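# Sort full boxes into the tote, empty boxes onto desks

## Task

Every full box in the room must finish inside the tote, resting within it rather than overhanging its rim or sitting entirely on top of its walls. Every empty box must be returned to the desk it belongs to. The desks should stay roughly where they started, and the robot must not topple or be left leaning, or the task fails.

## Robot and tools

ROBOT. A simulated Hello Robot Stretch 3 with one arm and a five-finger hand. The two-wheel base is 0.33 m long and 0.34 m wide with a rounded back, and it pivots about the point between its drive wheels, 0.05 m behind the front edge. A lift rides up a mast, and a telescoping arm sticks out to the robot's RIGHT. The arm cannot reach forward, so to shift the hand forward or back you drive the base. With the arm in and the wrist folded, turning sweeps a circle of radius 0.28 m; an unfolded, level hand reaches outside that circle.

FRAMES. All positions are in metres. Base frame: origin on the floor between the drive wheels, x forward, y left, z up; hand_pose is reported here. Odometry frame: the base frame as it was at the start. base_odometry only integrates wheel rotation (slip counts as travel); its heading is in rad, -3.142 to 3.142, left positive. turned_by_wheels and turned_by_imu give the turn since the previous result; if they disagree by more than 0.15 rad, believe turned_by_imu. base_tilt is in degrees, forward and right positive, with a few degrees of bias.

move. Sends one action plus optional cameras and blocking. An action contains base, joints or both (optionally with speeds, pace, contact_limits), or servos by itself. base is an object holding exactly one key: translate_m, a relative drive in metres from where the base was last reported, forward positive, -3 to 3; or rotate_rad, a relative turn in place in rad, left positive, -6.4 to 6.4. No sideways driving. joints is one object keyed by joint name; every value is an absolute target, not an offset. Ranges: lift_m 0 to 1.1 m; arm_m 0 to 0.52 m (extension); wrist_yaw_rad -1.345 to 4.42 (0 points along the arm, positive swings toward the front); wrist_pitch_rad -1.57 to 0.451 (0 level, negative tips fingers down, sags about 0.05 near level); wrist_roll_rad -2.911 to 2.918 (2.62 palm down, -0.52 palm up); head_pan_rad -3.953 to 1.73 (0 forward, positive left, -1.57 looks along the arm); head_tilt_rad -1.53 to 0.419 (negative looks down). Hand keys hand_little, hand_ring, hand_middle, hand_index, hand_thumb_bend each run -1 (curled) to +1 (straight); hand_thumb_turn runs +1 (beside the palm) to -1 (opposite the fingers). hand_force_limit (-1 to 1, about 0 to 10 N at the fingertip, 15 N for thumb motors) and hand_speed (-0.96 to 1) are settings, not motions; the scene starts at 0 and -0.8. For a soft grip close with hand_speed -0.94 or lower. Fingers plus an in-turned thumb can enclose objects about 0.035 to 0.065 m thick, or a handle down to about 0.025 m. A finger motor moves only when its target changes; to grip harder, raise hand_force_limit and send a more-closed target; to release, send a more-open one.

speeds: per-key top speed (same keys as motions plus translate_m, rotate_rad), up to the max pace. pace: "default" or "max" (translate 0.12/0.30 m/s, rotate 0.76/1.90 rad/s, lift 0.11/0.15 m/s, arm 0.14/0.40 m/s). The base is capped at 0.10 m/s and 0.63 rad/s unless lift_m < 0.30, arm_m < 0.03 and wrist_yaw_rad > 2.54. contact_limits: motor_effort percent (1 to 100) that stops a motion, allowed only for arm_m, translate_m, rotate_rad (numbers) and lift_m ({"down": n, "up": n}, 1 to 100); put each beside its own command. servos: "reboot" alone, re-enabling servos that shut off. cameras: list from head_camera, nav_camera, wrist_camera, all. blocking: true or omitted waits until everything rests; false returns in about 0.5 s while motion continues, and later moves replace only the targets they name.

Other tools. wait: seconds 0 to 10, returns state (early if motions finish). stop: brakes all running motions. zoom_image: camera plus region [x0, y0, x1, y1] in pixels, at most 504 wide and high, on the latest image. show_instructions: shows the reference pages. finished_scene: ends the scene (scene 1), irreversibly; the goal must hold without the robot.

RESULTS. "move" reads done or the worst status; base_status and joint_status give done, moving, off_target (rested short, maybe still pushing), stopped, contact_stop (that joint goes slack), time_out or torque_fault. on_its_own describes what the robot did unasked; "held at" is a target. motor_effort is percent, positive toward larger values, peak in brackets. lidar_m: 12 distances in metres, 30-degree sectors, first straight ahead then counter-clockwise, seen in a plane 0.17 m up; "-" means nothing seen or too near. wrist_depth_mm and head_depth_mm: 7 by 7 grids of median depth in mm. hand_stopped_by: six words for little, ring, middle, index, thumb_bend, thumb_turn (moving, target, force, stalled, fault). *_load_n: fingertip load in N, positive when pushed open; a lost grip drops toward 0. head_camera images arrive rotated: turn a quarter clockwise; nav_camera a quarter counter-clockwise. wrist_camera sits behind the palm and rolls with it.

AVOID. An out-of-range value is refused, and a refusal or an uncommanded stop cancels the remaining move, wait and finished_scene calls in that reply. Before folding (wrist_yaw_rad 3.0) or unfolding, put lift_m between 0.32 and 0.95, wrist_pitch_rad -0.4, roll near 0; with yaw below -0.4 keep pitch at -0.5 or lower. Do not push hard with the hand above about 0.45 m, or drive while the hand grips something fixed: the robot can tip. Use a low lift "down" limit when lowering onto things. Wrist and head have no contact stop and fault after sustained strain. Do not drop objects, slam, or strike desks and heavy things.

Each tool is called after "Call:" by a JSON object that holds its "name" and its "arguments", one argument or row to a line.

Reference images:

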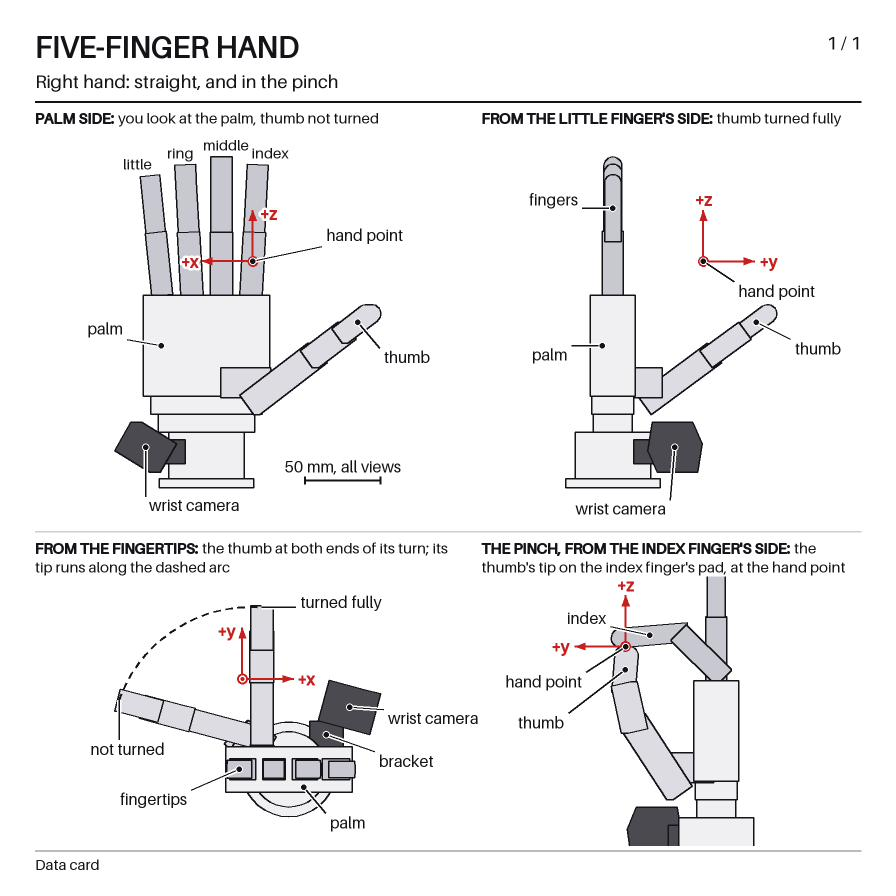

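## Session

Call:
{"name": "move", "arguments": {
  "cameras": ["all"]
}}

Scene clock: 0.00 s.
base_odometry: x=+0.000 y=+0.000 heading=+0.000
turned_by_wheels: +0.000
turned_by_imu: +0.000
base_tilt: forward=-3.3 right=+0.0
lidar_m: 1.23 0.76 0.68 0.68 0.82 1.18 1.56 1.18 1.05 1.06 1.26 2.18
head_depth_mm: 2025 2044 2040 2040 2059 2072 2043 / 2024 2093 2105 2077 2095 2116 2109 / 2038 2163 2178 2188 2192 2177 2193 / 2045 2230 2224 2247 2251 2285 2213 / 2065 2307 2302 2331 2307 2343 2194 / 2076 2340 2376 2388 2388 2369 2110 / 1817 1127 1145 1156 1173 1191 1206
base_status: not commanded
joint_positions: lift_m=+0.600 arm_m=+0.000 wrist_yaw_rad=+2.956 wrist_pitch_rad=-0.486 wrist_roll_rad=+0.000 head_pan_rad=+0.000 head_tilt_rad=-0.003 hand_little=+1.000 hand_ring=+1.000 hand_middle=+1.000 hand_index=+1.000 hand_thumb_turn=+1.000 hand_thumb_bend=+1.000 hand_force_limit=+0.000 hand_speed=-0.800
joint_status: not commanded
measured_speeds: all 0
hand_stopped_by: target,target,target,target,target,target
little_load_n: 0.0
ring_load_n: 0.0
middle_load_n: 0.0
index_load_n: 0.0
thumb_bend_load_n: 0.0
thumb_turn_load_n: 0.0
motor_effort: left_wheel=-1.2 right_wheel=+0.2 lift_m=+27.0 arm_m=+0.5 wrist_yaw_rad=-0.3 wrist_pitch_rad=+6.9 wrist_roll_rad=+0.0 head_pan_rad=-0.2 head_tilt_rad=+4.7
hand_pose: x=+0.0766 y=+0.0697 z=+0.6314 quat_wxyz=(-0.086, +0.297, +0.804, +0.508) (m; base frame)
wrist_depth_mm: 130 136 - - - - - / - 146 - - - 687 - / - 158 - - - - - / - 176 201 - - 850 - / - 207 198 180 963 930 - / 867 887 - 94 862 884 863 / 759 - - - 109 796 787
pictures: head_camera (sideways), nav_camera (sideways), wrist_camera
Images, in order (width x height): head_camera 896x504, nav_camera 672x504, wrist_camera 644x364.

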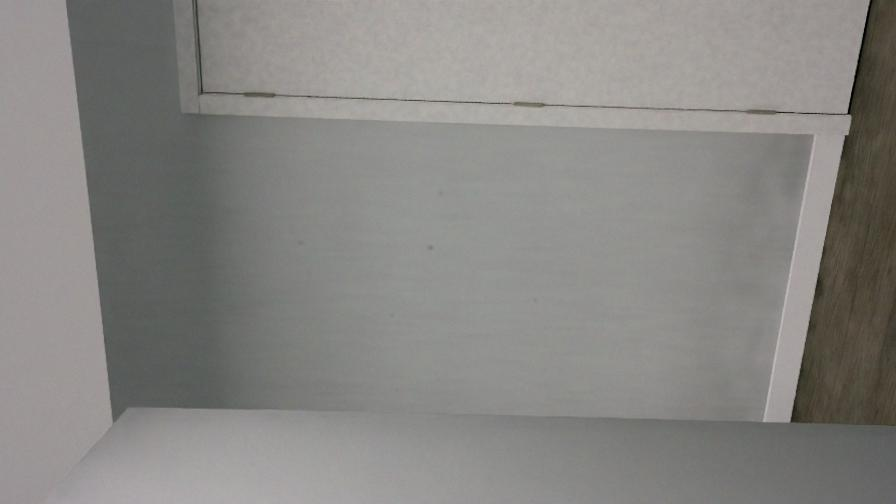

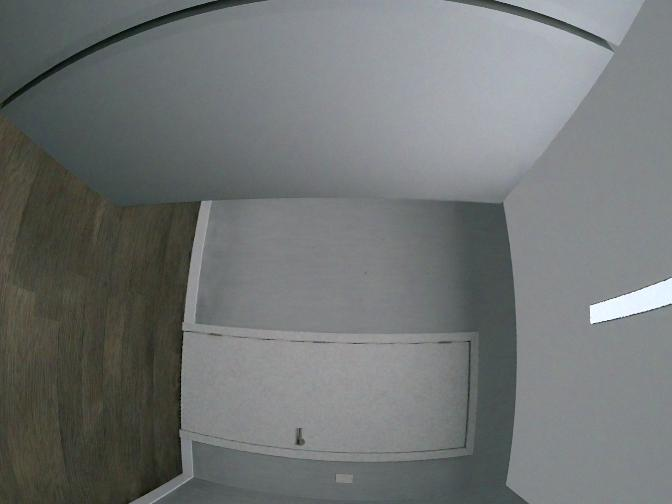

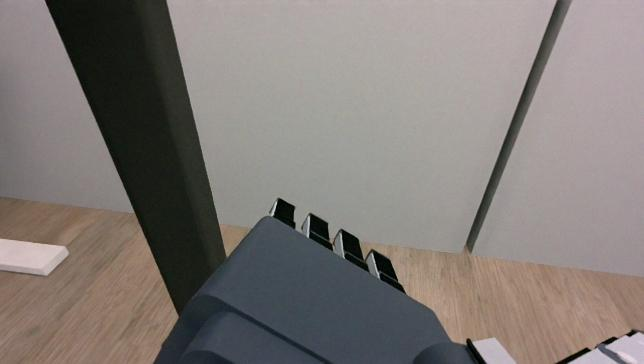

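Call:
{"name": "move", "arguments": {
  "joints": {"head_pan_rad": -1.0, "head_tilt_rad": -0.4},
  "cameras": ["head_camera", "nav_camera"],
  "pace": "max"
}}

Call:
{"name": "move", "arguments": {
  "joints": {"head_pan_rad": -2.2, "head_tilt_rad": -0.4},
  "cameras": ["head_camera", "nav_camera"],
  "pace": "max"
}}

Call:
{"name": "move", "arguments": {
  "joints": {"head_pan_rad": -3.4, "head_tilt_rad": -0.4},
  "cameras": ["head_camera", "nav_camera"],
  "pace": "max"
}}

Call:
{"name": "move", "arguments": {
  "joints": {"head_pan_rad": 1.4, "head_tilt_rad": -0.4},
  "cameras": ["head_camera", "nav_camera"],
  "pace": "max"
}}

Scene clock: 6.03 s.
move: done
base_odometry: x=+0.000 y=+0.000 heading=+0.000
turned_by_wheels: +0.000
turned_by_imu: +0.000
base_tilt: forward=-3.2 right=+0.1
lidar_m: 1.23 0.76 0.68 0.68 0.82 1.18 1.55 1.17 1.05 1.06 1.27 2.18
head_depth_mm: 995 1068 1123 1182 1250 1329 1358 / 1086 1165 1230 1300 1381 1474 1411 / 1201 1278 1355 1464 1551 1619 1405 / 1334 1424 1514 1642 1778 1714 1394 / 1488 1600 1730 1878 2003 1709 1391 / 1691 1820 1982 2201 2190 1700 1386 / 1948 2091 2245 2448 2193 1685 1377
base_status: not commanded
joint_positions: lift_m=+0.600 arm_m=+0.000 wrist_yaw_rad=+2.956 wrist_pitch_rad=-0.486 wrist_roll_rad=+0.000 head_pan_rad=-1.021 head_tilt_rad=-0.398 hand_little=+1.000 hand_ring=+1.000 hand_middle=+1.000 hand_index=+1.000 hand_thumb_turn=+1.000 hand_thumb_bend=+1.000 hand_force_limit=+0.000 hand_speed=-0.800
joint_status: all done
measured_speeds: all 0
hand_stopped_by: target,target,target,target,target,target
little_load_n: 0.0
ring_load_n: 0.0
middle_load_n: 0.0
index_load_n: 0.0
thumb_bend_load_n: 0.0
thumb_turn_load_n: 0.0
motor_effort: left_wheel=-0.7(1.3) right_wheel=+0.8(0.8) lift_m=+25.2(25.5) arm_m=+1.0(1.1) wrist_yaw_rad=+0.3(2.1) wrist_pitch_rad=+7.0(7.3) wrist_roll_rad=+0.0(0.2) head_pan_rad=-0.5(5.1) head_tilt_rad=-3.3(4.7)
hand_pose: x=+0.0766 y=+0.0697 z=+0.6314 quat_wxyz=(-0.086, +0.297, +0.804, +0.508) (m; base frame)
wrist_depth_mm: 130 136 - - - - - / - 146 - - - 686 - / - 158 - - - - - / - 175 200 - - 852 - / - 206 198 179 980 960 - / 871 879 - 94 857 881 870 / 767 - - - 109 782 795
pictures: head_camera (sideways), nav_camera (sideways)
Images, in order (width x height): head_camera 896x504, nav_camera 672x504.

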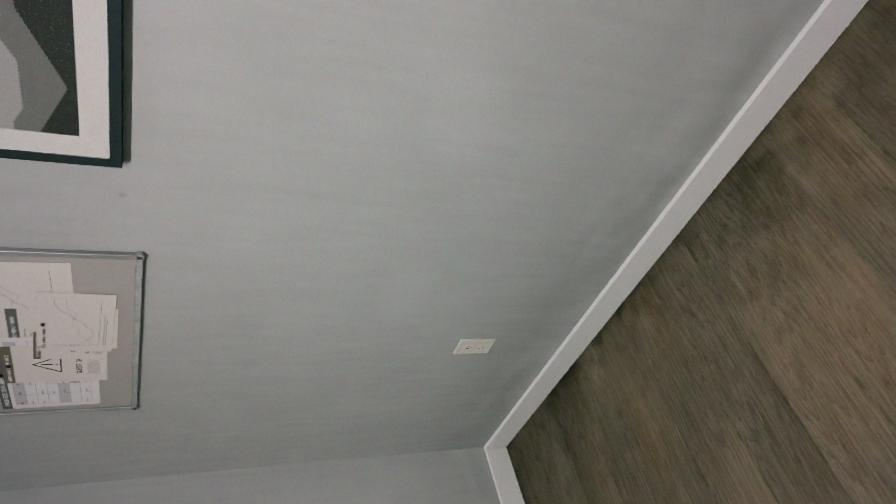

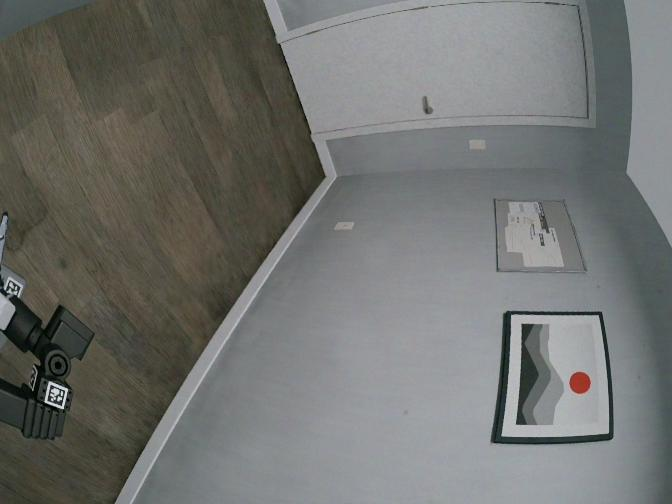

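Scene clock: 7.00 s.
move: done
base_odometry: x=+0.000 y=+0.000 heading=+0.000
turned_by_wheels: +0.000
turned_by_imu: +0.000
base_tilt: forward=-3.3 right=+0.0
lidar_m: 1.22 0.76 0.68 0.68 0.82 1.18 1.56 1.18 1.05 1.05 1.26 2.18
head_depth_mm: 1072 1169 1276 1366 1569 1686 1422 / 1031 1118 1218 1333 1483 1635 1414 / 994 1067 1160 1271 1399 1555 1407 / 953 1021 1109 1214 1333 1478 1401 / 917 984 1058 1155 1261 1396 1390 / 887 945 1014 1102 1207 1317 1379 / 855 915 978 1053 1141 1254 1336
base_status: not commanded
joint_positions: lift_m=+0.600 arm_m=+0.000 wrist_yaw_rad=+2.956 wrist_pitch_rad=-0.486 wrist_roll_rad=+0.000 head_pan_rad=-2.237 head_tilt_rad=-0.399 hand_little=+1.000 hand_ring=+1.000 hand_middle=+1.000 hand_index=+1.000 hand_thumb_turn=+1.000 hand_thumb_bend=+1.000 hand_force_limit=+0.000 hand_speed=-0.800
joint_status: all done
measured_speeds: all 0
hand_stopped_by: target,target,target,target,target,target
little_load_n: 0.0
ring_load_n: 0.0
middle_load_n: 0.0
index_load_n: 0.0
thumb_bend_load_n: 0.0
thumb_turn_load_n: 0.0
motor_effort: left_wheel=-1.1(1.3) right_wheel=+0.5(0.9) lift_m=+25.4(25.7) arm_m=+1.5(1.7) wrist_yaw_rad=+0.6(1.5) wrist_pitch_rad=+7.0(7.2) wrist_roll_rad=+0.1(0.2) head_pan_rad=+1.7(5.2) head_tilt_rad=-2.8(4.6)
hand_pose: x=+0.0766 y=+0.0697 z=+0.6314 quat_wxyz=(-0.086, +0.297, +0.804, +0.508) (m; base frame)
wrist_depth_mm: 130 136 - - - - - / - 146 - - - 686 - / - 158 - - - - - / - 175 201 - - 856 - / - 207 198 180 974 929 - / 861 885 - 94 854 883 867 / 757 - - - 109 771 799
pictures: head_camera (sideways), nav_camera (sideways)
Images, in order (width x height): head_camera 896x504, nav_camera 672x504.

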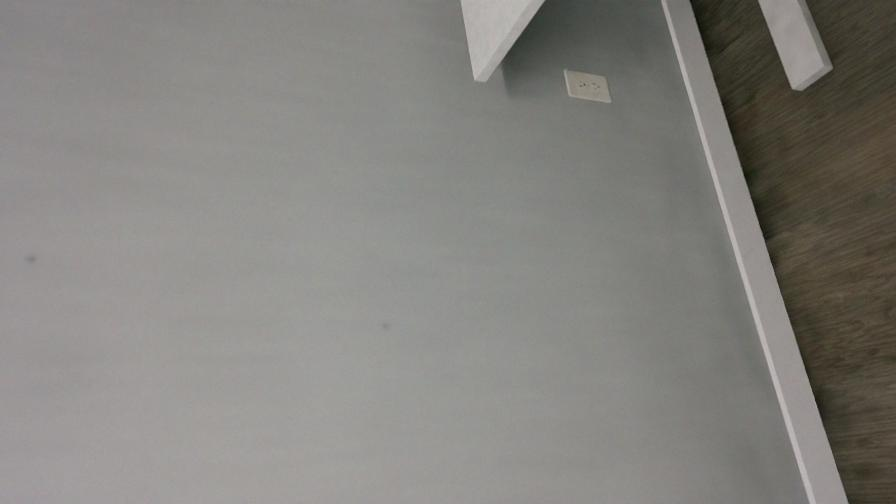

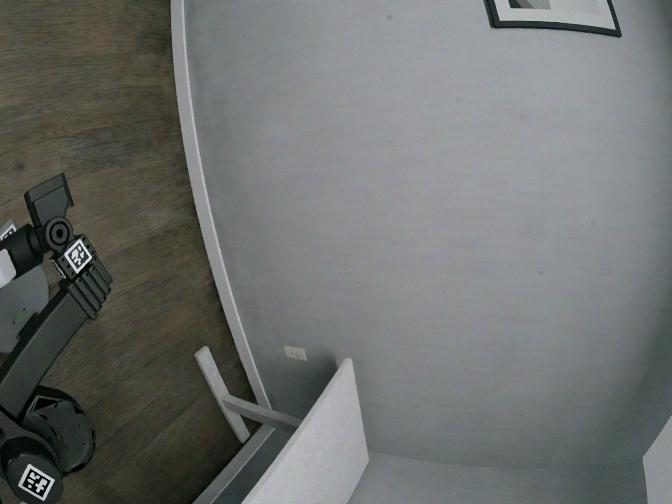

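Scene clock: 7.97 s.
move: done
base_odometry: x=+0.000 y=+0.000 heading=+0.000
turned_by_wheels: +0.000
turned_by_imu: +0.000
base_tilt: forward=-3.3 right=+0.0
lidar_m: 1.23 0.76 0.68 0.68 0.82 1.18 1.55 1.17 1.05 1.06 1.27 2.18
head_depth_mm: 1319 1419 1547 1344 1020 1658 1412 / 1329 1421 1534 1332 1017 1572 1410 / 1321 1419 1527 1313 1007 1719 1400 / 1320 1427 1524 1298 998 1711 1389 / 1311 1417 1518 1281 989 1704 1387 / 1314 1410 1516 1275 979 1698 1377 / 1312 1417 1539 1259 974 1679 1376
base_status: not commanded
joint_positions: lift_m=+0.600 arm_m=+0.000 wrist_yaw_rad=+2.956 wrist_pitch_rad=-0.486 wrist_roll_rad=+0.000 head_pan_rad=-3.441 head_tilt_rad=-0.400 hand_little=+1.000 hand_ring=+1.000 hand_middle=+1.000 hand_index=+1.000 hand_thumb_turn=+1.000 hand_thumb_bend=+1.000 hand_force_limit=+0.000 hand_speed=-0.800
joint_status: all done
measured_speeds: all 0
hand_stopped_by: target,target,target,target,target,target
little_load_n: 0.0
ring_load_n: 0.0
middle_load_n: 0.0
index_load_n: 0.0
thumb_bend_load_n: 0.0
thumb_turn_load_n: 0.0
motor_effort: left_wheel=-0.7(1.5) right_wheel=+0.9(0.9) lift_m=+25.4(25.6) arm_m=+0.8(1.4) wrist_yaw_rad=-0.1(1.7) wrist_pitch_rad=+7.0(7.2) wrist_roll_rad=+0.2(0.2) head_pan_rad=+3.0(5.2) head_tilt_rad=-2.8(5.4)
hand_pose: x=+0.0766 y=+0.0697 z=+0.6314 quat_wxyz=(-0.086, +0.297, +0.804, +0.508) (m; base frame)
wrist_depth_mm: 130 136 - - - - - / - 146 - - - 687 - / - 158 - - - - - / - 175 200 - - 843 - / - 207 198 179 980 918 - / 869 881 - 94 856 889 868 / 760 - - - 109 783 788
pictures: head_camera (sideways), nav_camera (sideways)
Images, in order (width x height): head_camera 896x504, nav_camera 672x504.

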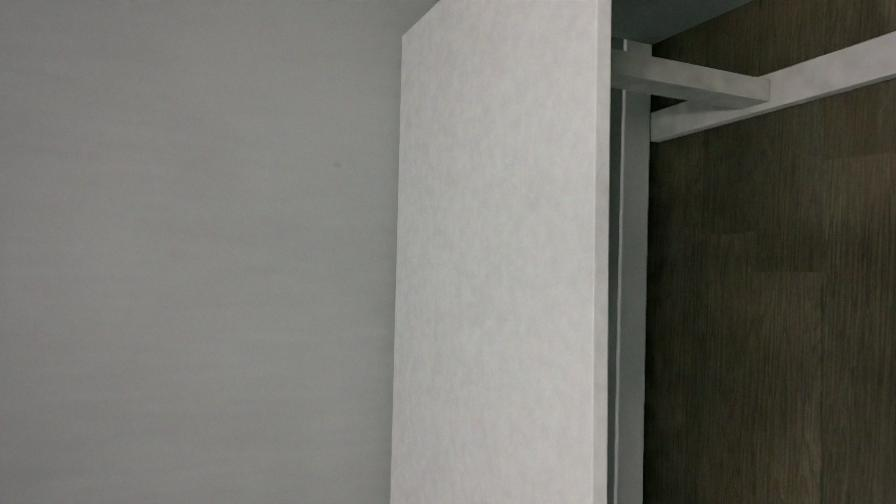

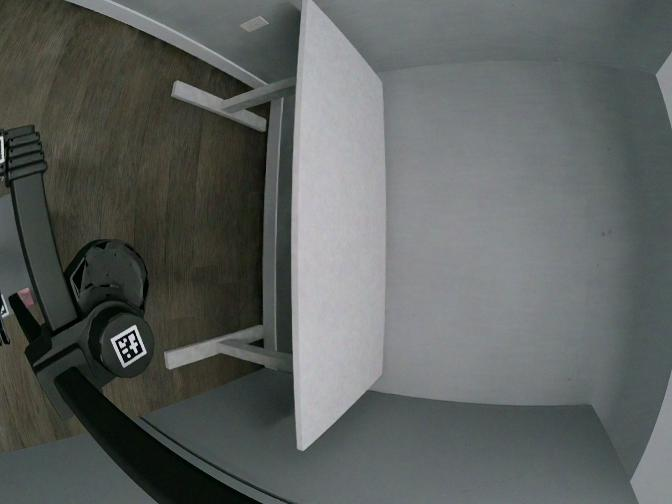

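Scene clock: 11.33 s.
move: done
base_odometry: x=+0.000 y=+0.000 heading=+0.000
turned_by_wheels: +0.000
turned_by_imu: +0.000
base_tilt: forward=-3.3 right=+0.1
lidar_m: 1.22 0.76 0.68 0.68 0.82 1.18 1.55 1.18 1.05 1.06 1.27 2.17
head_depth_mm: 536 571 614 666 724 795 880 / 541 579 623 675 739 808 895 / 547 586 633 684 749 821 918 / 555 594 640 695 760 838 933 / 560 601 649 706 771 855 952 / 566 609 657 716 786 869 974 / 573 617 667 727 798 888 992
base_status: not commanded
joint_positions: lift_m=+0.600 arm_m=+0.000 wrist_yaw_rad=+2.956 wrist_pitch_rad=-0.486 wrist_roll_rad=+0.000 head_pan_rad=+1.413 head_tilt_rad=-0.400 hand_little=+1.000 hand_ring=+1.000 hand_middle=+1.000 hand_index=+1.000 hand_thumb_turn=+1.000 hand_thumb_bend=+1.000 hand_force_limit=+0.000 hand_speed=-0.800
joint_status: all done
measured_speeds: translate_m=+0.000 rotate_rad=+0.000 lift_m=+0.000 arm_m=+0.000 wrist_yaw_rad=+0.000 wrist_pitch_rad=+0.000 wrist_roll_rad=+0.000 head_pan_rad=-0.024 head_tilt_rad=+0.000
hand_stopped_by: target,target,target,target,target,target
little_load_n: 0.0
ring_load_n: 0.0
middle_load_n: 0.0
index_load_n: 0.0
thumb_bend_load_n: 0.0
thumb_turn_load_n: 0.0
motor_effort: left_wheel=-0.9(1.3) right_wheel=+0.7(1.0) lift_m=+25.1(25.8) arm_m=+1.5(2.1) wrist_yaw_rad=+0.3(2.0) wrist_pitch_rad=+7.1(7.2) wrist_roll_rad=+0.1(0.2) head_pan_rad=-3.0(5.8) head_tilt_rad=-2.2(6.2)
hand_pose: x=+0.0766 y=+0.0697 z=+0.6314 quat_wxyz=(-0.086, +0.297, +0.804, +0.508) (m; base frame)
wrist_depth_mm: 130 135 - - - - - / - 145 - - - 684 - / - 158 - - - - - / - 175 201 - - 842 - / - 206 198 180 971 935 - / 870 879 - 94 872 889 862 / 761 - - - 109 778 804
pictures: head_camera (sideways), nav_camera (sideways)
Images, in order (width x height): head_camera 896x504, nav_camera 672x504.

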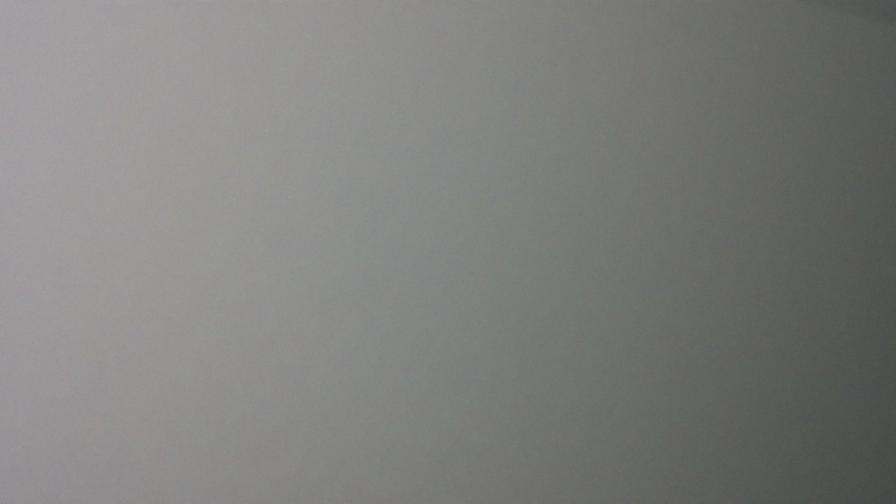

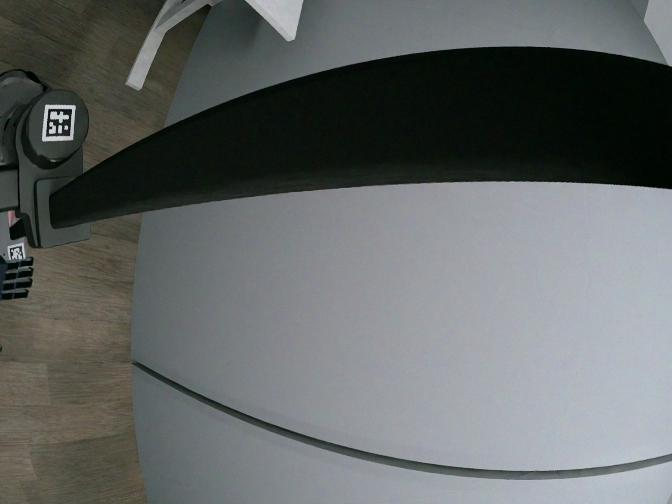

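Call:
{"name": "move", "arguments": {
  "joints": {"head_pan_rad": 0.6, "head_tilt_rad": -0.9},
  "cameras": ["head_camera", "nav_camera"],
  "pace": "max"
}}

Call:
{"name": "move", "arguments": {
  "joints": {"head_pan_rad": -0.7, "head_tilt_rad": -0.7},
  "cameras": ["nav_camera"],
  "pace": "max"
}}

Call:
{"name": "move", "arguments": {
  "joints": {"head_pan_rad": -3.0, "head_tilt_rad": -0.7},
  "cameras": ["nav_camera"],
  "pace": "max"
}}

Call:
{"name": "move", "arguments": {
  "joints": {"head_pan_rad": -3.9, "head_tilt_rad": -0.7},
  "cameras": ["nav_camera"],
  "pace": "max"
}}

Scene clock: 23.50 s.
move: done
base_odometry: x=+0.000 y=+0.000 heading=+0.000
turned_by_wheels: +0.000
turned_by_imu: +0.000
base_tilt: forward=-3.3 right=+0.1
lidar_m: 1.23 0.76 0.68 0.68 0.82 1.18 1.56 1.17 1.05 1.05 1.27 2.19
head_depth_mm: 1079 1351 1859 1631 1426 1263 1140 / 972 1185 1521 1622 1408 1247 1128 / 881 1052 1317 1576 1400 1245 1117 / 806 954 1155 1495 1394 1240 1118 / 743 862 1029 1290 1388 1230 1115 / 688 794 939 1141 1330 1223 1105 / 650 738 848 1010 1245 1222 1105
base_status: not commanded
joint_positions: lift_m=+0.600 arm_m=+0.000 wrist_yaw_rad=+2.956 wrist_pitch_rad=-0.486 wrist_roll_rad=+0.000 head_pan_rad=+0.580 head_tilt_rad=-0.908 hand_little=+1.000 hand_ring=+1.000 hand_middle=+1.000 hand_index=+1.000 hand_thumb_turn=+1.000 hand_thumb_bend=+1.000 hand_force_limit=+0.000 hand_speed=-0.800
joint_status: all done
measured_speeds: all 0
hand_stopped_by: target,target,target,target,target,target
little_load_n: 0.0
ring_load_n: 0.0
middle_load_n: 0.0
index_load_n: 0.0
thumb_bend_load_n: 0.0
thumb_turn_load_n: 0.0
motor_effort: left_wheel=-0.5(1.0) right_wheel=+0.4(1.1) lift_m=+25.2(25.6) arm_m=+2.3(2.7) wrist_yaw_rad=+0.0(1.9) wrist_pitch_rad=+7.0(7.2) wrist_roll_rad=+0.0(0.2) head_pan_rad=-1.1(5.4) head_tilt_rad=-5.0(6.2)
hand_pose: x=+0.0766 y=+0.0697 z=+0.6314 quat_wxyz=(-0.086, +0.297, +0.804, +0.508) (m; base frame)
wrist_depth_mm: 130 135 - - - - - / - 145 - - - 693 - / - 158 - - - - - / - 175 200 - - 849 - / - 206 198 180 978 937 - / 856 876 - 94 853 900 865 / 757 - - - 109 790 790
pictures: head_camera (sideways), nav_camera (sideways)
Images, in order (width x height): head_camera 896x504, nav_camera 672x504.

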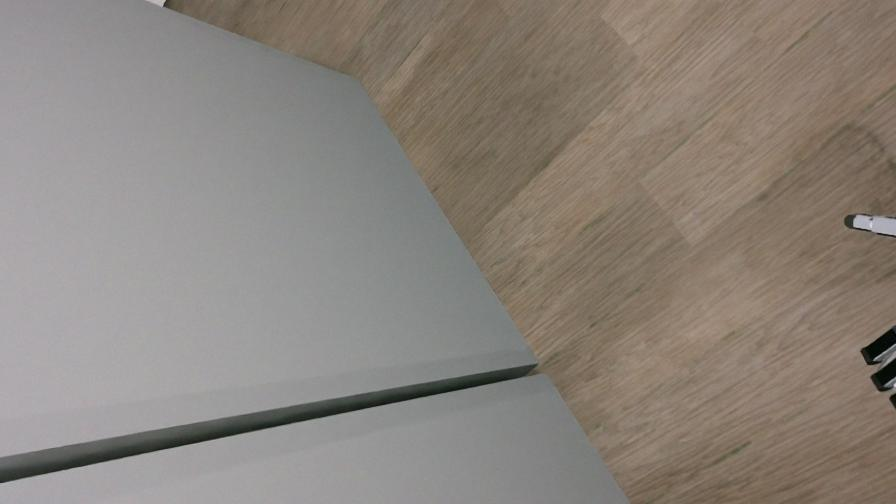

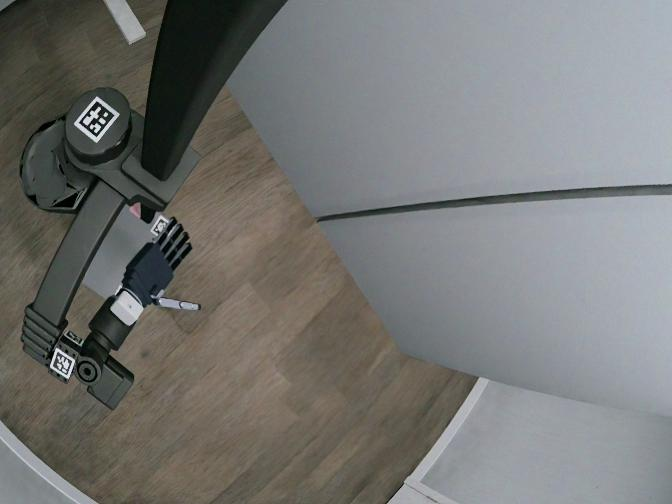

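Scene clock: 24.47 s.
move: done
base_odometry: x=+0.000 y=+0.000 heading=+0.000
turned_by_wheels: +0.000
turned_by_imu: +0.000
base_tilt: forward=-3.4 right=+0.1
lidar_m: 1.23 0.76 0.68 0.68 0.82 1.18 1.55 1.18 1.05 1.06 1.27 2.18
head_depth_mm: 1327 1408 1502 1628 1609 1372 1196 / 1515 1624 1764 1844 1606 1372 1184 / 1766 1911 2106 1943 1611 1359 1179 / 2070 2322 2368 1931 1601 1352 1173 / 2052 2314 2446 1924 1586 1347 1169 / 1945 2173 2340 1905 1567 1337 1165 / 1865 2085 2268 1891 1556 1336 1161
base_status: not commanded
joint_positions: lift_m=+0.600 arm_m=+0.000 wrist_yaw_rad=+2.956 wrist_pitch_rad=-0.486 wrist_roll_rad=+0.000 head_pan_rad=-0.738 head_tilt_rad=-0.705 hand_little=+1.000 hand_ring=+1.000 hand_middle=+1.000 hand_index=+1.000 hand_thumb_turn=+1.000 hand_thumb_bend=+1.000 hand_force_limit=+0.000 hand_speed=-0.800
joint_status: all done
measured_speeds: all 0
hand_stopped_by: target,target,target,target,target,target
little_load_n: 0.0
ring_load_n: 0.0
middle_load_n: 0.0
index_load_n: 0.0
thumb_bend_load_n: 0.0
thumb_turn_load_n: 0.0
motor_effort: left_wheel=-0.7(1.3) right_wheel=+0.7(1.0) lift_m=+25.5(25.7) arm_m=+2.3(2.8) wrist_yaw_rad=+0.5(1.7) wrist_pitch_rad=+6.8(7.2) wrist_roll_rad=+0.0(0.2) head_pan_rad=+1.2(5.4) head_tilt_rad=+2.6(3.6)
hand_pose: x=+0.0766 y=+0.0697 z=+0.6314 quat_wxyz=(-0.086, +0.297, +0.804, +0.508) (m; base frame)
wrist_depth_mm: 130 136 - - - - - / - 146 - - - 683 - / - 159 - - - - - / - 176 200 - - 850 - / - 207 198 180 980 928 - / 862 881 - 94 854 888 855 / 753 - - - 109 790 788
pictures: nav_camera (sideways)
Images, in order (width x height): nav_camera 672x504.

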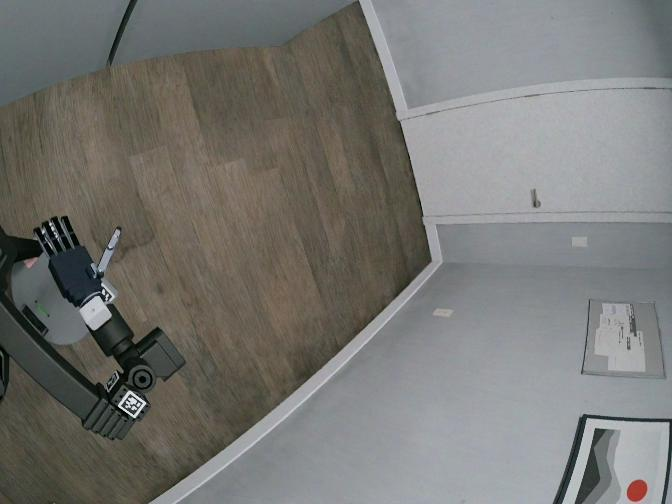

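Scene clock: 27.00 s.
move: done
base_odometry: x=+0.000 y=+0.000 heading=+0.000
turned_by_wheels: +0.000
turned_by_imu: +0.000
base_tilt: forward=-3.3 right=+0.1
lidar_m: 1.23 0.76 0.68 0.68 0.82 1.18 1.55 1.18 1.05 1.05 1.27 2.18
head_depth_mm: 1310 1380 1031 1826 1630 1375 370 / 1358 1422 1025 1865 1619 1368 418 / 1415 1406 1013 1902 1611 1367 429 / 1473 1394 1043 1939 1606 1359 452 / 1538 1370 1075 1921 1581 1344 1178 / 1568 1352 1114 1754 1582 1336 1164 / 1397 1341 1568 1754 1569 1340 1166
base_status: not commanded
joint_positions: lift_m=+0.600 arm_m=+0.000 wrist_yaw_rad=+2.956 wrist_pitch_rad=-0.486 wrist_roll_rad=+0.000 head_pan_rad=-3.013 head_tilt_rad=-0.700 hand_little=+1.000 hand_ring=+1.000 hand_middle=+1.000 hand_index=+1.000 hand_thumb_turn=+1.000 hand_thumb_bend=+1.000 hand_force_limit=+0.000 hand_speed=-0.800
joint_status: all done
measured_speeds: translate_m=+0.000 rotate_rad=+0.000 lift_m=+0.000 arm_m=+0.000 wrist_yaw_rad=+0.000 wrist_pitch_rad=+0.000 wrist_roll_rad=+0.000 head_pan_rad=+0.024 head_tilt_rad=+0.000
hand_stopped_by: target,target,target,target,target,target
little_load_n: 0.0
ring_load_n: 0.0
middle_load_n: 0.0
index_load_n: 0.0
thumb_bend_load_n: 0.0
thumb_turn_load_n: 0.0
motor_effort: left_wheel=-0.5(1.3) right_wheel=+0.7(1.0) lift_m=+25.5(25.8) arm_m=+2.9(3.0) wrist_yaw_rad=+1.4(1.5) wrist_pitch_rad=+7.2(7.3) wrist_roll_rad=+0.1(0.2) head_pan_rad=+3.0(6.2) head_tilt_rad=+1.8(4.3)
hand_pose: x=+0.0766 y=+0.0697 z=+0.6314 quat_wxyz=(-0.086, +0.297, +0.804, +0.508) (m; base frame)
wrist_depth_mm: 130 136 - - - - - / - 146 - - - 681 - / - 158 - - - - - / - 176 200 - - 837 - / - 207 197 179 993 935 - / 881 866 - 94 858 881 868 / 756 - - - 109 786 792
pictures: nav_camera (sideways)
Images, in order (width x height): nav_camera 672x504.

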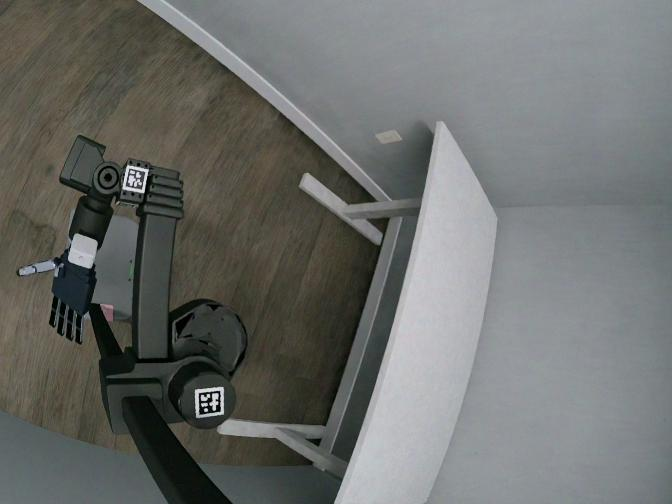

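Scene clock: 27.90 s.
move: done
base_odometry: x=+0.000 y=+0.000 heading=+0.000
turned_by_wheels: +0.000
turned_by_imu: +0.000
base_tilt: forward=-3.3 right=+0.1
lidar_m: 1.23 0.76 0.68 0.68 0.82 1.18 1.56 1.18 1.05 1.06 1.27 2.18
head_depth_mm: - - - - 1052 1181 1196 / - - - - - - 1171 / 1049 1166 1263 - - - - / 1221 1326 1087 1750 1598 1360 396 / 1434 1373 1031 1661 1579 1347 370 / 1392 1352 982 1871 1588 1346 371 / 1330 1327 972 1819 1569 1328 419
base_status: not commanded
joint_positions: lift_m=+0.600 arm_m=+0.000 wrist_yaw_rad=+2.956 wrist_pitch_rad=-0.486 wrist_roll_rad=+0.000 head_pan_rad=-3.921 head_tilt_rad=-0.700 hand_little=+1.000 hand_ring=+1.000 hand_middle=+1.000 hand_index=+1.000 hand_thumb_turn=+1.000 hand_thumb_bend=+1.000 hand_force_limit=+0.000 hand_speed=-0.800
joint_status: all done
measured_speeds: all 0
hand_stopped_by: target,target,target,target,target,target
little_load_n: 0.0
ring_load_n: 0.0
middle_load_n: 0.0
index_load_n: 0.0
thumb_bend_load_n: 0.0
thumb_turn_load_n: 0.0
motor_effort: left_wheel=-0.7(1.3) right_wheel=+0.6(1.2) lift_m=+25.4(25.7) arm_m=+2.8(3.3) wrist_yaw_rad=-0.7(1.1) wrist_pitch_rad=+7.0(7.2) wrist_roll_rad=+0.0(0.2) head_pan_rad=-0.2(4.2) head_tilt_rad=+2.4(6.4)
hand_pose: x=+0.0766 y=+0.0697 z=+0.6314 quat_wxyz=(-0.086, +0.297, +0.804, +0.508) (m; base frame)
wrist_depth_mm: 130 136 - - - - - / - 146 - - - 694 - / - 158 - - - - - / - 175 200 - - 852 - / - 207 198 180 1000 935 - / 879 878 - 94 866 877 874 / 759 - - - 109 784 784
pictures: nav_camera (sideways)
Images, in order (width x height): nav_camera 672x504.

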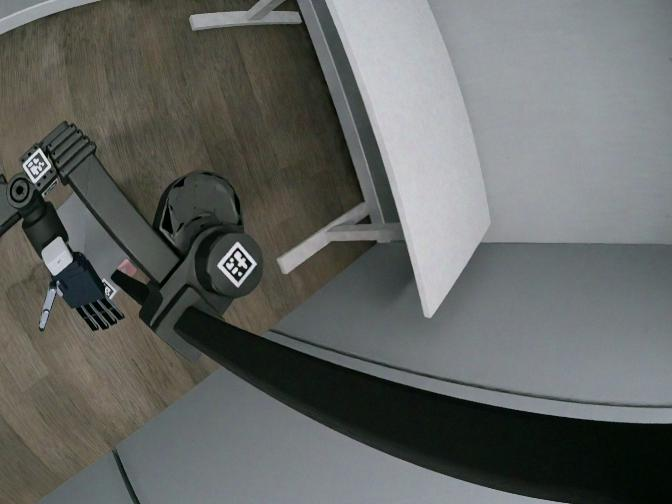

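Call:
{"name": "move", "arguments": {
  "base": {"rotate_rad": -0.28},
  "joints": {"head_pan_rad": 0.3, "head_tilt_rad": -0.4, "lift_m": 0.29},
  "pace": "max"
}}

Call:
{"name": "move", "arguments": {
  "base": {"translate_m": 1.45},
  "joints": {"head_pan_rad": 1.5},
  "pace": "max",
  "cameras": ["head_camera", "nav_camera"]
}}

Scene clock: 36.43 s.
move: done
base_odometry: x=+0.000 y=+0.000 heading=-0.280
turned_by_wheels: -0.280
turned_by_imu: -0.283
base_tilt: forward=-3.3 right=+0.0
lidar_m: 2.18 0.92 0.69 0.68 0.71 1.01 1.55 1.34 1.08 1.05 1.11 1.56
head_depth_mm: 1809 1919 2050 2197 2301 1756 1420 / 1880 1988 2121 2333 2268 1744 1414 / 1913 2051 2202 2381 2288 1733 1409 / 1994 2137 2273 2473 2236 1736 1406 / 2042 2190 2370 2567 2226 1709 1391 / 2066 1245 1320 1399 1506 1576 1386 / 1002 1046 1098 1155 1227 1307 1323
base_status: done
joint_positions: lift_m=+0.290 arm_m=+0.000 wrist_yaw_rad=+2.956 wrist_pitch_rad=-0.487 wrist_roll_rad=+0.000 head_pan_rad=+0.313 head_tilt_rad=-0.395 hand_little=+1.000 hand_ring=+1.000 hand_middle=+1.000 hand_index=+1.000 hand_thumb_turn=+1.000 hand_thumb_bend=+1.000 hand_force_limit=+0.000 hand_speed=-0.800
joint_status: all done
measured_speeds: translate_m=+0.000 rotate_rad=+0.000 lift_m=+0.000 arm_m=+0.000 wrist_yaw_rad=+0.000 wrist_pitch_rad=+0.000 wrist_roll_rad=+0.000 head_pan_rad=-0.024 head_tilt_rad=+0.000
hand_stopped_by: target,target,target,target,target,target
little_load_n: 0.0
ring_load_n: 0.0
middle_load_n: 0.0
index_load_n: 0.0
thumb_bend_load_n: 0.0
thumb_turn_load_n: 0.0
motor_effort: left_wheel=+8.6(11.8) right_wheel=-8.3(12.7) lift_m=+30.4(30.4) arm_m=+3.1(3.6) wrist_yaw_rad=-0.7(1.6) wrist_pitch_rad=+6.9(7.3) wrist_roll_rad=+0.1(0.2) head_pan_rad=-2.8(5.5) head_tilt_rad=-2.4(5.9)
hand_pose: x=+0.0766 y=+0.0697 z=+0.3216 quat_wxyz=(-0.086, +0.297, +0.804, +0.508) (m; base frame)
wrist_depth_mm: 130 136 - - 700 - - / - 146 - - 784 - - / - 158 - - 858 857 911 / 718 175 695 726 727 717 731 / 588 552 200 218 600 603 603 / 496 519 - 94 486 499 505 / 266 - - - 109 450 448
pictures: none

Scene clock: 42.67 s.
move: done
base_odometry: x=+1.394 y=-0.400 heading=-0.280
turned_by_wheels: +0.000
turned_by_imu: +0.004
base_tilt: forward=-3.2 right=+0.1
lidar_m: 0.74 0.81 1.14 0.64 0.64 0.91 2.57 1.52 1.15 1.12 1.01 0.76
head_depth_mm: 1923 1912 1890 1902 1897 1707 1426 / 2673 2627 2642 2635 2242 1733 1404 / 3146 3376 3654 3180 2238 1715 1402 / 3161 3357 3610 3183 2220 1709 1402 / 3129 3360 3649 3166 2197 1696 1384 / 3120 3331 3565 3062 2108 1591 1340 / 821 822 827 831 842 852 864
base_status: done
joint_positions: lift_m=+0.290 arm_m=+0.000 wrist_yaw_rad=+2.956 wrist_pitch_rad=-0.487 wrist_roll_rad=+0.000 head_pan_rad=+1.500 head_tilt_rad=-0.400 hand_little=+1.000 hand_ring=+1.000 hand_middle=+1.000 hand_index=+1.000 hand_thumb_turn=+1.000 hand_thumb_bend=+1.000 hand_force_limit=+0.000 hand_speed=-0.800
joint_status: all done
measured_speeds: all 0
hand_stopped_by: target,target,target,target,target,target
little_load_n: 0.0
ring_load_n: 0.0
middle_load_n: 0.0
index_load_n: 0.0
thumb_bend_load_n: 0.0
thumb_turn_load_n: 0.0
motor_effort: left_wheel=+0.7(13.6) right_wheel=+3.8(12.0) lift_m=+26.2(31.7) arm_m=+1.3(2.9) wrist_yaw_rad=-0.1(2.1) wrist_pitch_rad=+7.2(7.3) wrist_roll_rad=+0.1(0.3) head_pan_rad=-3.6(4.7) head_tilt_rad=-2.2(3.8)
hand_pose: x=+0.0766 y=+0.0697 z=+0.3216 quat_wxyz=(-0.086, +0.297, +0.804, +0.508) (m; base frame)
wrist_depth_mm: 130 136 - - - - - / - 145 - - - - - / - 158 876 937 943 945 - / 684 176 690 724 725 736 738 / 580 550 200 217 600 597 601 / 495 514 - 94 489 501 505 / 265 - - - 109 453 449
pictures: head_camera (sideways), nav_camera (sideways)
Images, in order (width x height): head_camera 896x504, nav_camera 672x504.

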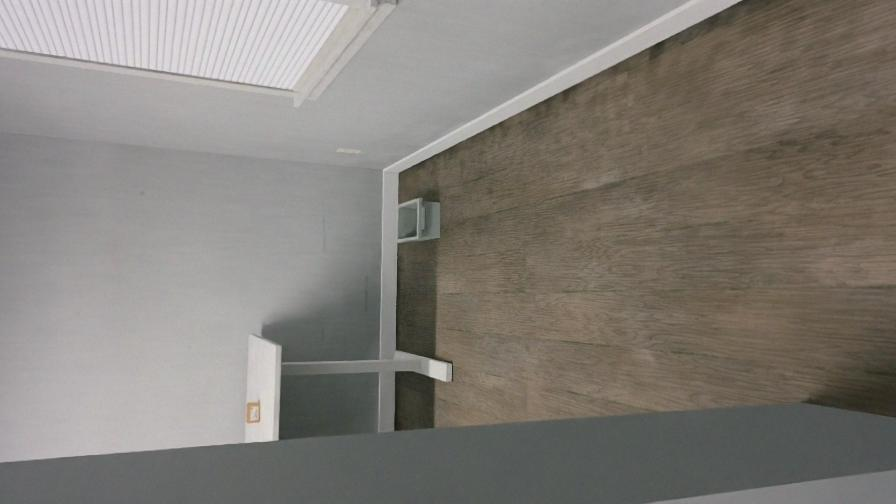

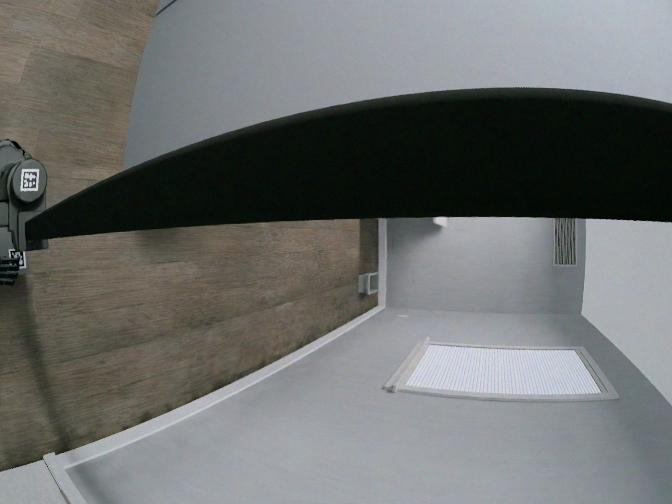

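Call:
{"name": "zoom_image", "arguments": {
  "camera": "head_camera",
  "region": [220, 150, 480, 450]
}}

Call:
{"name": "move", "arguments": {
  "base": {"rotate_rad": 1.5708},
  "joints": {"head_pan_rad": 0, "head_tilt_rad": -0.4},
  "pace": "max"
}}

Call:
{"name": "move", "arguments": {
  "base": {"translate_m": 0.7},
  "joints": {"head_pan_rad": 0.5},
  "pace": "max",
  "cameras": ["head_camera", "nav_camera"]
}}

Scaled by 1.680 from the camera's 896x504 image, which has a finer 1280x720 frame.

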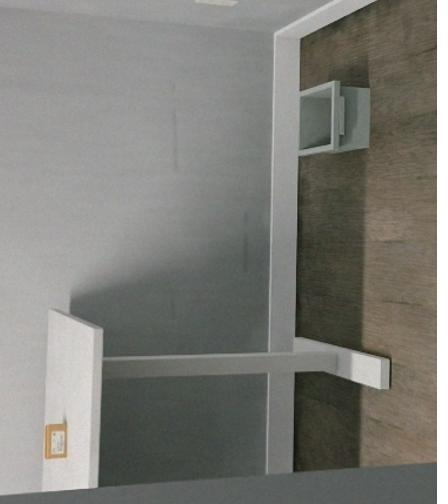

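Scene clock: 47.03 s.
move: done
base_odometry: x=+1.394 y=-0.400 heading=+1.291
turned_by_wheels: +1.570
turned_by_imu: +1.589
base_tilt: forward=-3.3 right=+0.0
lidar_m: 0.64 0.64 0.91 2.58 1.52 1.15 1.12 1.02 0.77 0.74 0.80 1.14
head_depth_mm: 2373 2246 2225 2208 2083 1750 1423 / 3081 3295 3243 2925 2242 1731 1413 / 3146 3384 3644 3220 2246 1715 1400 / 3113 3364 3572 3166 2226 1717 1395 / 3126 3380 3651 3105 2190 1685 1391 / 3075 3278 987 1024 1060 1107 1153 / 615 627 639 653 685 747 831
base_status: done
joint_positions: lift_m=+0.290 arm_m=+0.000 wrist_yaw_rad=+2.956 wrist_pitch_rad=-0.487 wrist_roll_rad=+0.000 head_pan_rad=-0.012 head_tilt_rad=-0.401 hand_little=+1.000 hand_ring=+1.000 hand_middle=+1.000 hand_index=+1.000 hand_thumb_turn=+1.000 hand_thumb_bend=+1.000 hand_force_limit=+0.000 hand_speed=-0.800
joint_status: all done
measured_speeds: translate_m=+0.000 rotate_rad=+0.000 lift_m=+0.000 arm_m=+0.000 wrist_yaw_rad=+0.000 wrist_pitch_rad=+0.000 wrist_roll_rad=+0.000 head_pan_rad=+0.024 head_tilt_rad=+0.000
hand_stopped_by: target,target,target,target,target,target
little_load_n: 0.0
ring_load_n: 0.0
middle_load_n: 0.0
index_load_n: 0.0
thumb_bend_load_n: 0.0
thumb_turn_load_n: 0.0
motor_effort: left_wheel=-6.1(17.1) right_wheel=+8.4(14.1) lift_m=+31.0(31.5) arm_m=-9.1(9.1) wrist_yaw_rad=+0.3(2.0) wrist_pitch_rad=+7.1(7.3) wrist_roll_rad=+0.0(0.2) head_pan_rad=+4.6(4.8) head_tilt_rad=-1.3(6.1)
hand_pose: x=+0.0766 y=+0.0697 z=+0.3217 quat_wxyz=(-0.086, +0.297, +0.804, +0.508) (m; base frame)
wrist_depth_mm: 132 136 - - - - - / - 146 - - - - - / 912 158 934 935 935 891 - / 720 176 690 719 738 734 - / 590 549 200 217 603 602 596 / 501 515 - 94 486 506 507 / 266 - - - 109 448 453
pictures: none

Scene clock: 50.93 s.
move: done
base_odometry: x=+1.586 y=+0.273 heading=+1.292
turned_by_wheels: +0.001
turned_by_imu: +0.397
base_tilt: forward=-3.3 right=+0.1
lidar_m: 0.24 0.16 0.15 2.72 1.86 1.75 1.23 0.86 0.81 0.82 1.06 2.38
head_depth_mm: - - - - - 312 374 / - - - - - - 310 / - - - - - - - / - - - - - - - / - - - - - - - / - - - - - - - / - - - - - - -
base_status: done
joint_positions: lift_m=+0.290 arm_m=+0.000 wrist_yaw_rad=+2.957 wrist_pitch_rad=-0.489 wrist_roll_rad=+0.000 head_pan_rad=+0.502 head_tilt_rad=-0.402 hand_little=+1.000 hand_ring=+1.000 hand_middle=+1.000 hand_index=+1.000 hand_thumb_turn=+1.000 hand_thumb_bend=+1.000 hand_force_limit=+0.000 hand_speed=-0.800
joint_status: all done
measured_speeds: translate_m=+0.000 rotate_rad=+0.001 lift_m=+0.000 arm_m=+0.000 wrist_yaw_rad=+0.000 wrist_pitch_rad=+0.000 wrist_roll_rad=+0.000 head_pan_rad=+0.000 head_tilt_rad=+0.000
hand_stopped_by: target,target,target,target,target,target
little_load_n: 0.0
ring_load_n: 0.0
middle_load_n: 0.0
index_load_n: 0.5
thumb_bend_load_n: 0.0
thumb_turn_load_n: 0.0
on_its_own: left_wheel is at rest, and its effort (+43.3) is outside its rest range (-21 to +21)
motor_effort: left_wheel=+43.3(76.7) right_wheel=+2.3(16.6) lift_m=+28.5(31.0) arm_m=+5.7(11.9) wrist_yaw_rad=-0.3(10.8) wrist_pitch_rad=+7.3(7.8) wrist_roll_rad=+0.1(0.2) head_pan_rad=-3.4(7.7) head_tilt_rad=+1.1(2.3)
hand_pose: x=+0.0765 y=+0.0695 z=+0.3212 quat_wxyz=(-0.086, +0.297, +0.804, +0.507) (m; base frame)
wrist_depth_mm: 132 137 - - 169 161 149 / - 146 - - 184 172 161 / 901 159 916 946 201 185 174 / 728 176 686 732 - 203 188 / 589 549 201 195 - - 204 / 499 502 - 94 126 - - / 266 - - - 105 - 102
pictures: head_camera (sideways), nav_camera (sideways)
Images, in order (width x height): head_camera 896x504, nav_camera 672x504.

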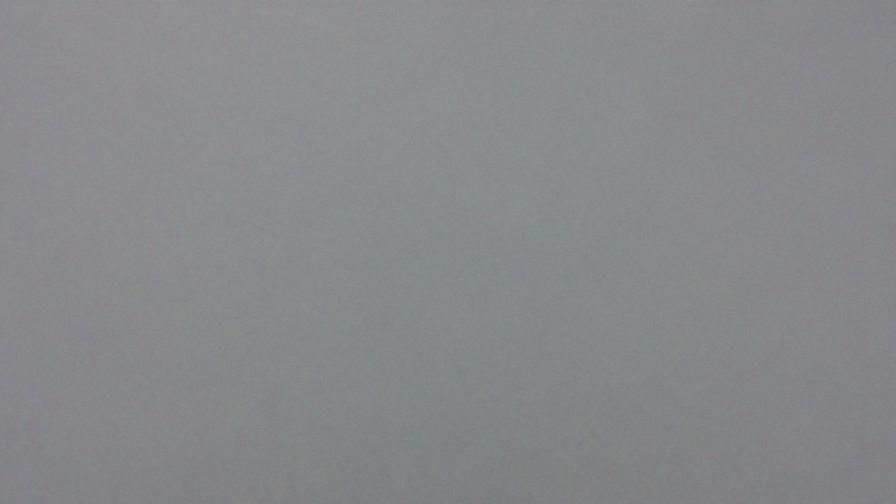

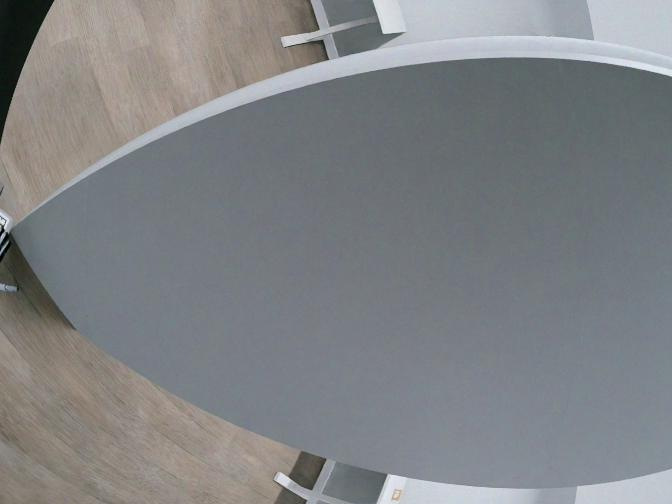

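Call:
{"name": "move", "arguments": {
  "base": {"translate_m": -0.3},
  "joints": {"head_pan_rad": -0.4, "head_tilt_rad": -0.5},
  "cameras": ["head_camera", "nav_camera"]
}}

Scene clock: 61.13 s.
move: done
base_odometry: x=+1.504 y=-0.016 heading=+1.292
turned_by_wheels: +0.000
turned_by_imu: -0.001
base_tilt: forward=-3.2 right=+0.1
lidar_m: 0.43 0.38 0.74 2.30 1.57 1.48 1.04 0.70 0.68 0.69 0.90 2.00
head_depth_mm: 2098 2047 1993 1964 1847 1584 1315 / 2775 2988 2907 2512 1970 1566 1310 / 2795 3070 3349 2619 1967 1563 1310 / 2829 3049 3352 2577 1952 1563 1301 / 2804 3013 3280 2561 1930 1546 1299 / 2820 2952 3324 2562 1918 1538 1283 / 2827 2974 3271 2530 1905 1411 1011
base_status: done
joint_positions: lift_m=+0.290 arm_m=+0.000 wrist_yaw_rad=+2.957 wrist_pitch_rad=-0.489 wrist_roll_rad=+0.000 head_pan_rad=-0.402 head_tilt_rad=-0.500 hand_little=+1.000 hand_ring=+1.000 hand_middle=+1.000 hand_index=+1.000 hand_thumb_turn=+1.000 hand_thumb_bend=+1.000 hand_force_limit=+0.000 hand_speed=-0.800
joint_status: all done
measured_speeds: all 0
hand_stopped_by: target,target,target,target,target,target
little_load_n: 0.0
ring_load_n: 0.0
middle_load_n: 0.0
index_load_n: 0.0
thumb_bend_load_n: 0.0
thumb_turn_load_n: 0.0
motor_effort: left_wheel=-8.2(40.5) right_wheel=-0.6(11.5) lift_m=+31.5(31.8) arm_m=-2.1(6.5) wrist_yaw_rad=-0.1(1.9) wrist_pitch_rad=+7.5(7.8) wrist_roll_rad=+0.0(0.2) head_pan_rad=+3.9(4.8) head_tilt_rad=-3.1(5.2)
hand_pose: x=+0.0765 y=+0.0695 z=+0.3212 quat_wxyz=(-0.086, +0.297, +0.804, +0.507) (m; base frame)
wrist_depth_mm: 133 137 - - - - - / - 146 - - - - - / 904 158 939 920 924 937 - / 720 176 697 719 724 735 - / 583 547 200 216 597 598 - / 493 495 - 94 485 504 - / 265 - - - 109 449 102
pictures: head_camera (sideways), nav_camera (sideways)
Images, in order (width x height): head_camera 896x504, nav_camera 672x504.

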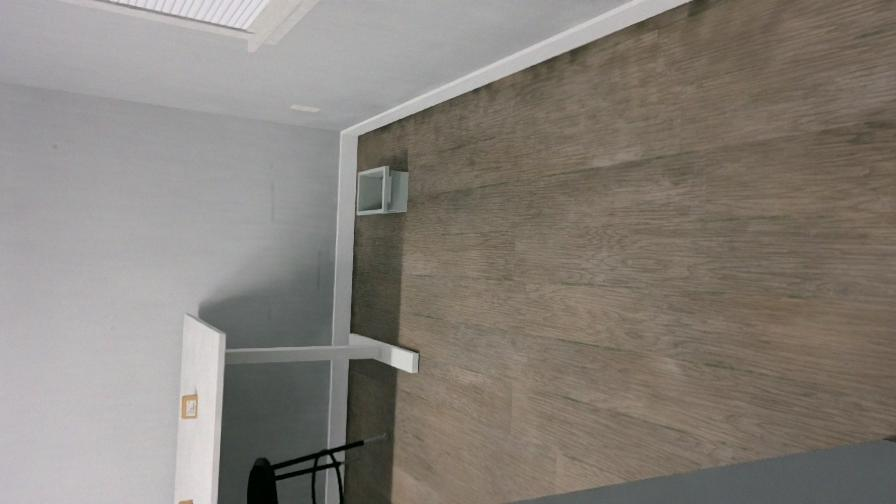

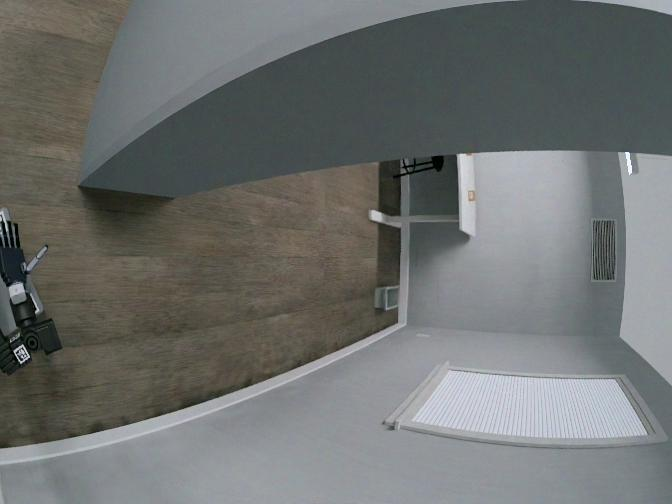

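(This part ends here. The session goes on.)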